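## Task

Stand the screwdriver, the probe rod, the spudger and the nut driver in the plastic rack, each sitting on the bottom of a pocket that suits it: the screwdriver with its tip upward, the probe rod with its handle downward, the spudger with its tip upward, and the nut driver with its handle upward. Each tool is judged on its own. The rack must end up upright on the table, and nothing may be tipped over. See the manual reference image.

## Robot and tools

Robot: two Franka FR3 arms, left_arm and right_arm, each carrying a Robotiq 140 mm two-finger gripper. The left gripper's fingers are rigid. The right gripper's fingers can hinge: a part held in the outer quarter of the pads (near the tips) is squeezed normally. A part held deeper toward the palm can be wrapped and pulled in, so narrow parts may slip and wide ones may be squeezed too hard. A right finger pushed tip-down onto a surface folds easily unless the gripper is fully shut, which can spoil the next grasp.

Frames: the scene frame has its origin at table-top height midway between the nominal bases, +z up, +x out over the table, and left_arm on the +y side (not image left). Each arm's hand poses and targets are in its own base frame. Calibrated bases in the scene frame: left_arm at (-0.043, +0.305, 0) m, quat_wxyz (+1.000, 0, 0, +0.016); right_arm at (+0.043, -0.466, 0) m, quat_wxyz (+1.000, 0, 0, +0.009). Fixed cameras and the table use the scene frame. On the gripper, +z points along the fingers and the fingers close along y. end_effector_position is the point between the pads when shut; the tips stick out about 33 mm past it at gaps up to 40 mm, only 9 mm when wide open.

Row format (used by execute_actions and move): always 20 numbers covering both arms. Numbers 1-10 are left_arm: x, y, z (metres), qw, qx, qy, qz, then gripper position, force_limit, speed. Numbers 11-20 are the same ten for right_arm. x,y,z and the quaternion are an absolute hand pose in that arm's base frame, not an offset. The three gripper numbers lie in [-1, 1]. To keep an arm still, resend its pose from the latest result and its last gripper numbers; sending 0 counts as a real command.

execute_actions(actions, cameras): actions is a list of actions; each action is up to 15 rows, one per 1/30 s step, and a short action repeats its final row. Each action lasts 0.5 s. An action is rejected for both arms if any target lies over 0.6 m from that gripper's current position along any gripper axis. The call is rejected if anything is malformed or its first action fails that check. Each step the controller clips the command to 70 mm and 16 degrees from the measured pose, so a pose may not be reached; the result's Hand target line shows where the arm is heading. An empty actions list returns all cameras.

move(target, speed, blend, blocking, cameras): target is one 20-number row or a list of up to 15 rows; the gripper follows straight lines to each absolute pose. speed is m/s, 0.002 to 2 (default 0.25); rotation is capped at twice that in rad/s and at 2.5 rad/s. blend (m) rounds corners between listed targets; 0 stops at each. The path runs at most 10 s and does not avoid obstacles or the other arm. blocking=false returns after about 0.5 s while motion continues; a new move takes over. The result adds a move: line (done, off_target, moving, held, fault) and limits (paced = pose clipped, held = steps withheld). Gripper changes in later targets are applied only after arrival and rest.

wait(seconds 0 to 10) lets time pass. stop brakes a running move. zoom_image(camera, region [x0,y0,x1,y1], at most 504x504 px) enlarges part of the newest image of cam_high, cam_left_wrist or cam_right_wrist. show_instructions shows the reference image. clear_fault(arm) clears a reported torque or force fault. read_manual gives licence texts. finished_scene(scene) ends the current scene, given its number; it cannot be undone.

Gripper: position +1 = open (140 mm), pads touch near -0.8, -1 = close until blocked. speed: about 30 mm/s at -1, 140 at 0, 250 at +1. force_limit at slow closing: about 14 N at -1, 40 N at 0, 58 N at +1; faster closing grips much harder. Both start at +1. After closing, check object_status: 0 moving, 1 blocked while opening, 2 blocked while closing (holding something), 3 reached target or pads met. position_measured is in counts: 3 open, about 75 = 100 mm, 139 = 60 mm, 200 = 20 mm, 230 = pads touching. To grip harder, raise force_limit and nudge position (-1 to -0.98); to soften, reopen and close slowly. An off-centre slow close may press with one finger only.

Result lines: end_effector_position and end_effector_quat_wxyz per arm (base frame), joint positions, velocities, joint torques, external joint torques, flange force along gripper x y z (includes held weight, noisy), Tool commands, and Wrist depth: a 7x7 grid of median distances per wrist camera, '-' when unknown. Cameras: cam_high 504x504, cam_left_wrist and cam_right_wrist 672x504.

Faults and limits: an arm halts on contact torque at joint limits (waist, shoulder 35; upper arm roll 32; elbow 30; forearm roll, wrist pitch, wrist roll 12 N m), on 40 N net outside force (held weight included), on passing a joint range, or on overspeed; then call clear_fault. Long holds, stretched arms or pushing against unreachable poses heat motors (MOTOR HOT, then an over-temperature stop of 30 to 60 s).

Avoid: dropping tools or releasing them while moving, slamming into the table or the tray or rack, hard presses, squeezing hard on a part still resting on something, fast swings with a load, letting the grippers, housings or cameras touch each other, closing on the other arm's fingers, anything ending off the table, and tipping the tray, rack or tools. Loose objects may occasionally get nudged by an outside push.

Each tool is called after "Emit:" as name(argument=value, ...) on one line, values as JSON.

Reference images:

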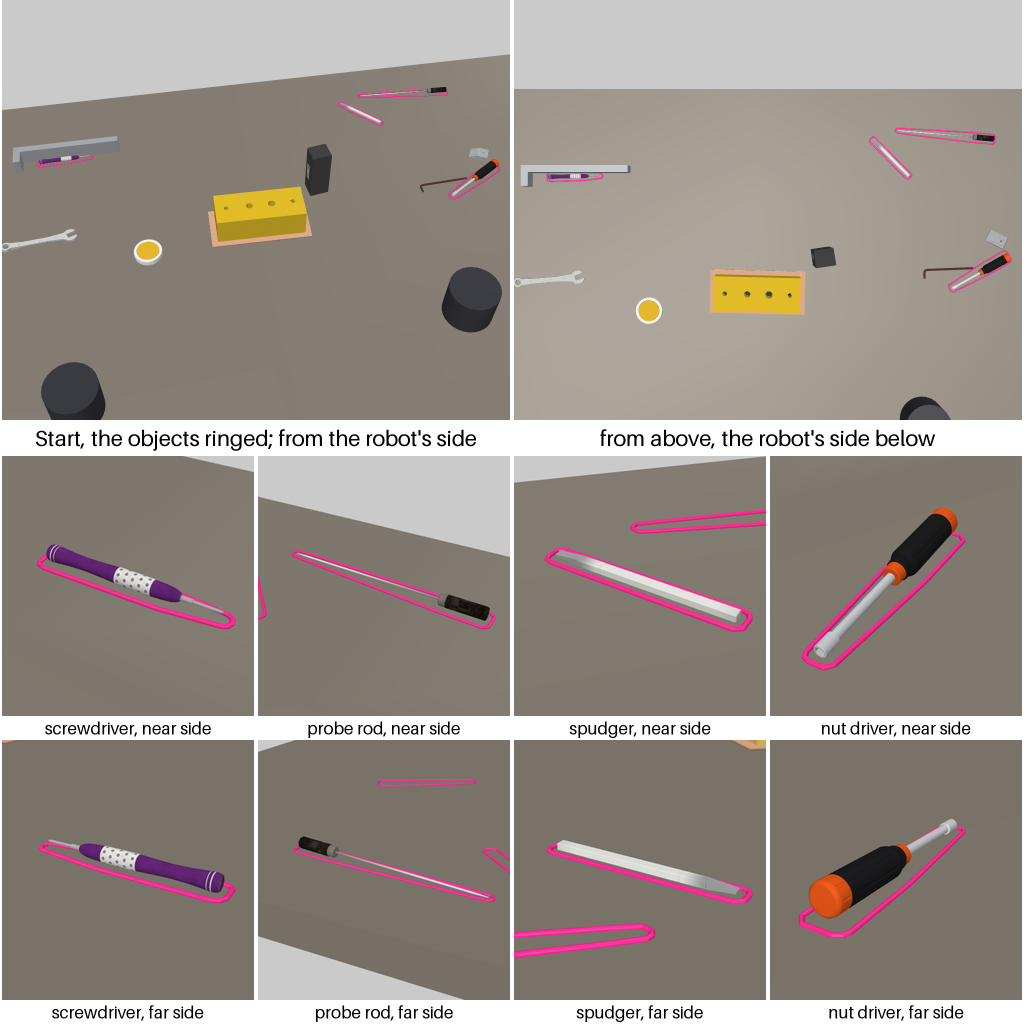

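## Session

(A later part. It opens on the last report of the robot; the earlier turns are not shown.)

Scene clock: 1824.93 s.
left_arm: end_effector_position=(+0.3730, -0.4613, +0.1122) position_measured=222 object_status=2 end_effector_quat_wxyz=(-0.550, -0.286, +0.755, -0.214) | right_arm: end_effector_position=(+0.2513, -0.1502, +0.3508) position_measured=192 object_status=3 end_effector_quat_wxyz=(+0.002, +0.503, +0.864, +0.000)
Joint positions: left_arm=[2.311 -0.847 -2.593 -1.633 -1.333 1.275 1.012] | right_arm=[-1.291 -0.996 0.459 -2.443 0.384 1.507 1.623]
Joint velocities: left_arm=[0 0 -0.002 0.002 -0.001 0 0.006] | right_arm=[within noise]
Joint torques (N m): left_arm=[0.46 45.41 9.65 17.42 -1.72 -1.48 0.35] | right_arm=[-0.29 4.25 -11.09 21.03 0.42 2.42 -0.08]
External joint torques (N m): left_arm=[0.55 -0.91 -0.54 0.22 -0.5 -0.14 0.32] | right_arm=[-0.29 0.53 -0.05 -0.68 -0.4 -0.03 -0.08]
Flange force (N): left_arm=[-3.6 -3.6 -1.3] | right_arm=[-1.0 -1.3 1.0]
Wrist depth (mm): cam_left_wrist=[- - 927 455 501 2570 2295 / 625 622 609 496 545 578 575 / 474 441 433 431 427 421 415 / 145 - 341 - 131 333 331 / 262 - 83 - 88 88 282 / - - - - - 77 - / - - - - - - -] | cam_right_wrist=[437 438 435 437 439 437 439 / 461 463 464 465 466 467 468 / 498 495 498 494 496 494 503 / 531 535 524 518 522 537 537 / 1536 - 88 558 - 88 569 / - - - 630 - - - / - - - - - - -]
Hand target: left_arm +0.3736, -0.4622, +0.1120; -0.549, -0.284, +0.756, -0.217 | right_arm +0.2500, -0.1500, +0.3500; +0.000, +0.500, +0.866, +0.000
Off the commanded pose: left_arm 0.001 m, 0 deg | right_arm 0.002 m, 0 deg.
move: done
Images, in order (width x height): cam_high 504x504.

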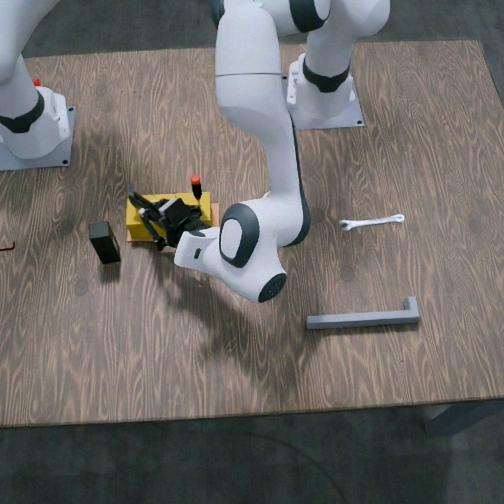

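Emit:
move(target=[[0.3736,-0.4622,0.106,0.5487,0.2842,-0.7559,0.2166,-1,-0.2,-1,0.25,-0.15,0.35,0,0.5,0.866,0,-0.5,-0.5,-1]], speed=0.03)

Emit:
move(target=[[0.3736,-0.4622,0.102,0.5487,0.2842,-0.7559,0.2166,-1,-0.2,-1,0.25,-0.15,0.35,0,0.5,0.866,0,-0.5,-0.5,-1]], speed=0.03, cameras=["cam_high"])

Emit:
zoom_image(camera="cam_high", region=[120, 178, 156, 214])

Scene clock: 1838.80 s.
left_arm: end_effector_position=(+0.3733, -0.4611, +0.1062) position_measured=222 object_status=2 end_effector_quat_wxyz=(-0.549, -0.287, +0.755, -0.214) | right_arm: end_effector_position=(+0.2513, -0.1502, +0.3508) position_measured=192 object_status=3 end_effector_quat_wxyz=(+0.002, +0.503, +0.864, +0.000)
Joint positions: left_arm=[2.313 -0.859 -2.596 -1.628 -1.336 1.277 1.018] | right_arm=[-1.291 -0.996 0.459 -2.443 0.384 1.507 1.623]
Joint velocities: left_arm=[0 0.001 -0.001 0.002 0 0 0.005] | right_arm=[within noise]
Joint torques (N m): left_arm=[0.26 45.26 9.58 17.22 -1.73 -1.49 0.29] | right_arm=[-0.2 4.2 -11 21.06 0.46 2.44 -0.09]
External joint torques (N m): left_arm=[0.29 -1.36 -0.74 0.07 -0.53 -0.15 0.26] | right_arm=[-0.15 0.44 0.12 -0.65 -0.36 -0.02 -0.09]
Flange force (N): left_arm=[-4.2 -4.0 -0.8] | right_arm=[-0.8 -0.9 1.2]
Wrist depth (mm): cam_left_wrist=[- 815 857 451 477 2598 2388 / 605 595 585 491 536 568 559 / 461 452 423 418 413 411 405 / - - 332 - 131 324 320 / 254 - 83 - 88 88 274 / - - - - - 77 - / - - - - - - -] | cam_right_wrist=[435 438 440 440 435 440 439 / 465 464 464 463 464 465 467 / 493 495 495 494 498 501 501 / 532 531 528 518 517 537 537 / 1514 - 88 567 - 88 573 / - - - 629 - - - / - - - - - - -]
Hand target: left_arm +0.3736, -0.4622, +0.1060; -0.549, -0.284, +0.756, -0.217 | right_arm +0.2500, -0.1500, +0.3500; +0.000, +0.500, +0.866, +0.000
Off the commanded pose: left_arm 0.001 m, 0 deg | right_arm 0.002 m, 0 deg.
move: done

Scene clock: 1839.50 s.
left_arm: end_effector_position=(+0.3734, -0.4612, +0.1047) position_measured=222 object_status=2 end_effector_quat_wxyz=(-0.550, -0.286, +0.755, -0.215) | right_arm: end_effector_position=(+0.2513, -0.1502, +0.3508) position_measured=192 object_status=3 end_effector_quat_wxyz=(+0.002, +0.503, +0.864, +0.000)
Joint positions: left_arm=[2.315 -0.864 -2.598 -1.625 -1.338 1.276 1.021] | right_arm=[-1.291 -0.996 0.459 -2.443 0.384 1.507 1.623]
Joint torques (N m): left_arm=[-0.17 43.91 9.49 17.24 -1.74 -0.69 0.27] | right_arm=[-0.23 4.25 -11.01 21.06 0.44 2.43 -0.04]
External joint torques (N m): left_arm=[-0.1 -2.73 -0.77 0.17 -0.55 0.66 0.24] | right_arm=[-0.25 0.57 0.01 -0.68 -0.39 -0.02 -0.04]
Flange force (N): left_arm=[-7.1 -6.7 0.1] | right_arm=[-1.1 -1.1 1.0]
Wrist depth (mm): cam_left_wrist=[- 1833 902 454 496 2656 2230 / 608 605 594 494 531 562 552 / 464 430 424 416 412 407 403 / - 314 329 - 131 320 317 / 180 - 83 - 88 88 270 / - - - - - 77 - / - - - - - - -] | cam_right_wrist=[439 436 434 436 436 438 440 / 465 462 466 461 466 465 471 / 494 498 498 496 500 499 499 / 533 532 527 518 522 536 533 / 1525 - 88 566 - 88 566 / - - - 621 - - - / - - - - - - -]
Hand target: left_arm +0.3736, -0.4622, +0.1020; -0.549, -0.284, +0.756, -0.217 | right_arm +0.2500, -0.1500, +0.3500; +0.000, +0.500, +0.866, +0.000
Off the commanded pose: left_arm 0.003 m, 0 deg | right_arm 0.002 m, 0 deg.
move: done
Images, in order (width x height): cam_high 504x504.

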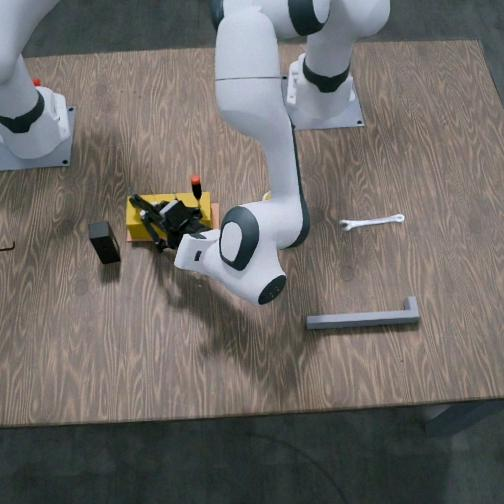

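Scaled by 14.000 from the camera's 504x504 image, which has a finer 720x720 frame.

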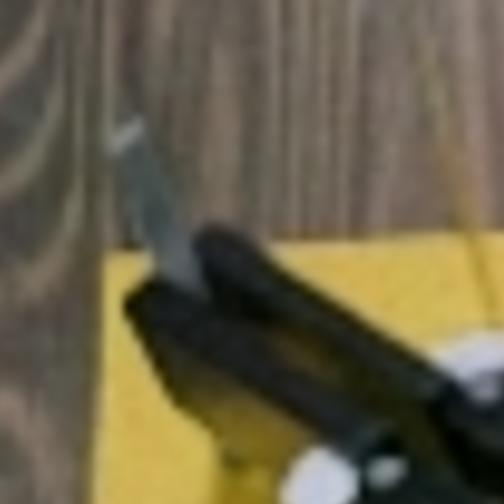

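Emit:
move(target=[[0.3737,-0.4622,0.1045,0.5487,0.2842,-0.7559,0.2166,-1,-0.2,-1,0.25,-0.15,0.35,0,0.5,0.866,0,-0.5,-0.5,-1],[0.3737,-0.4622,0.1045,0.5487,0.2842,-0.7559,0.2166,-0.6,-0.2,-1,0.25,-0.15,0.35,0,0.5,0.866,0,-0.5,-0.5,-1],[0.4161,-0.4239,0.1227,0.5487,0.2842,-0.7559,0.2166,-0.6,-0.2,-1,0.25,-0.15,0.35,0,0.5,0.866,0,-0.5,-0.5,-1],[0.4726,-0.3728,0.147,0.5487,0.2842,-0.7559,0.2166,-0.6,-0.2,-1,0.25,-0.15,0.35,0,0.5,0.866,0,-0.5,-0.5,-1]], speed=0.05, cameras=["cam_high"])

Emit:
zoom_image(camera="cam_high", region=[100, 150, 230, 280])

Scene clock: 1871.67 s.
left_arm: end_effector_position=(+0.4734, -0.3733, +0.1469) position_measured=205 object_status=3 end_effector_quat_wxyz=(-0.547, -0.282, +0.757, -0.220) | right_arm: end_effector_position=(+0.2513, -0.1502, +0.3508) position_measured=192 object_status=3 end_effector_quat_wxyz=(+0.002, +0.503, +0.864, +0.000)
Joint positions: left_arm=[2.571 -0.989 -2.577 -1.275 -1.289 1.068 0.943] | right_arm=[-1.291 -0.996 0.459 -2.443 0.384 1.507 1.623]
Joint velocities: left_arm=[0.001 0 -0.001 0 0.001 -0.003 -0.008] | right_arm=[within noise]
Joint torques (N m): left_arm=[0.48 50.17 10.2 18.71 -1.27 -1.49 -0.07] | right_arm=[-0.21 4.2 -11.01 21.01 0.46 2.43 -0.06]
External joint torques (N m): left_arm=[0.56 -1.22 -0.08 0.22 0.24 -0.28 -0.1] | right_arm=[-0.13 0.46 0.12 -0.66 -0.36 -0.03 -0.06]
Flange force (N): left_arm=[-3.6 -4.6 -4.2] | right_arm=[-0.8 -0.8 1.2]
Wrist depth (mm): cam_left_wrist=[- - 906 597 - 2627 2388 / 691 734 714 622 649 674 612 / 530 501 503 511 497 484 432 / 411 403 308 - 127 225 375 / 349 - 83 - - 88 323 / - - - - - - - / - - - - - - -] | cam_right_wrist=[434 434 436 433 437 437 440 / 465 463 463 467 463 466 464 / 496 493 496 499 496 499 500 / 532 532 527 517 516 533 543 / 1514 - 88 570 - 88 575 / - - - 627 - - - / - - - - - - -]
Hand target: left_arm +0.4726, -0.3728, +0.1470; -0.549, -0.284, +0.756, -0.217 | right_arm +0.2500, -0.1500, +0.3500; +0.000, +0.500, +0.866, +0.000
Off the commanded pose: left_arm 0.001 m, 0 deg | right_arm 0.002 m, 0 deg.
move: done
Images, in order (width x height): cam_high 504x504.

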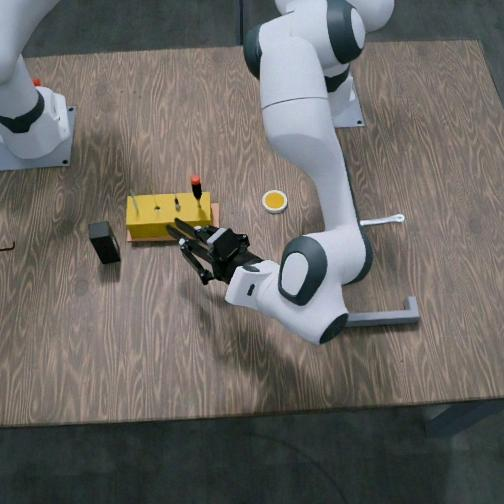

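Scaled by 3.877 from the camera's 504x504 image, which has a finer 720x720 frame.

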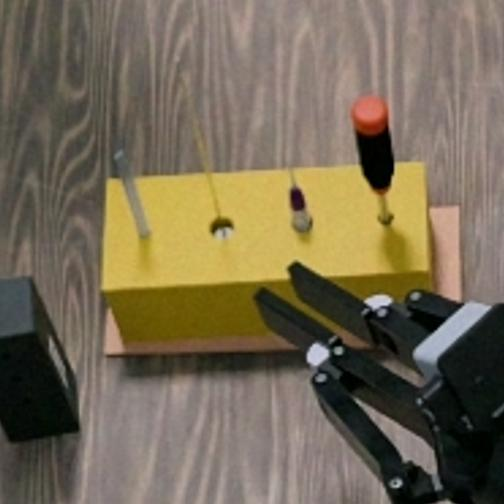

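All four stand.

Emit:
finished_scene(scene=2)

The scene is finished: the task was done.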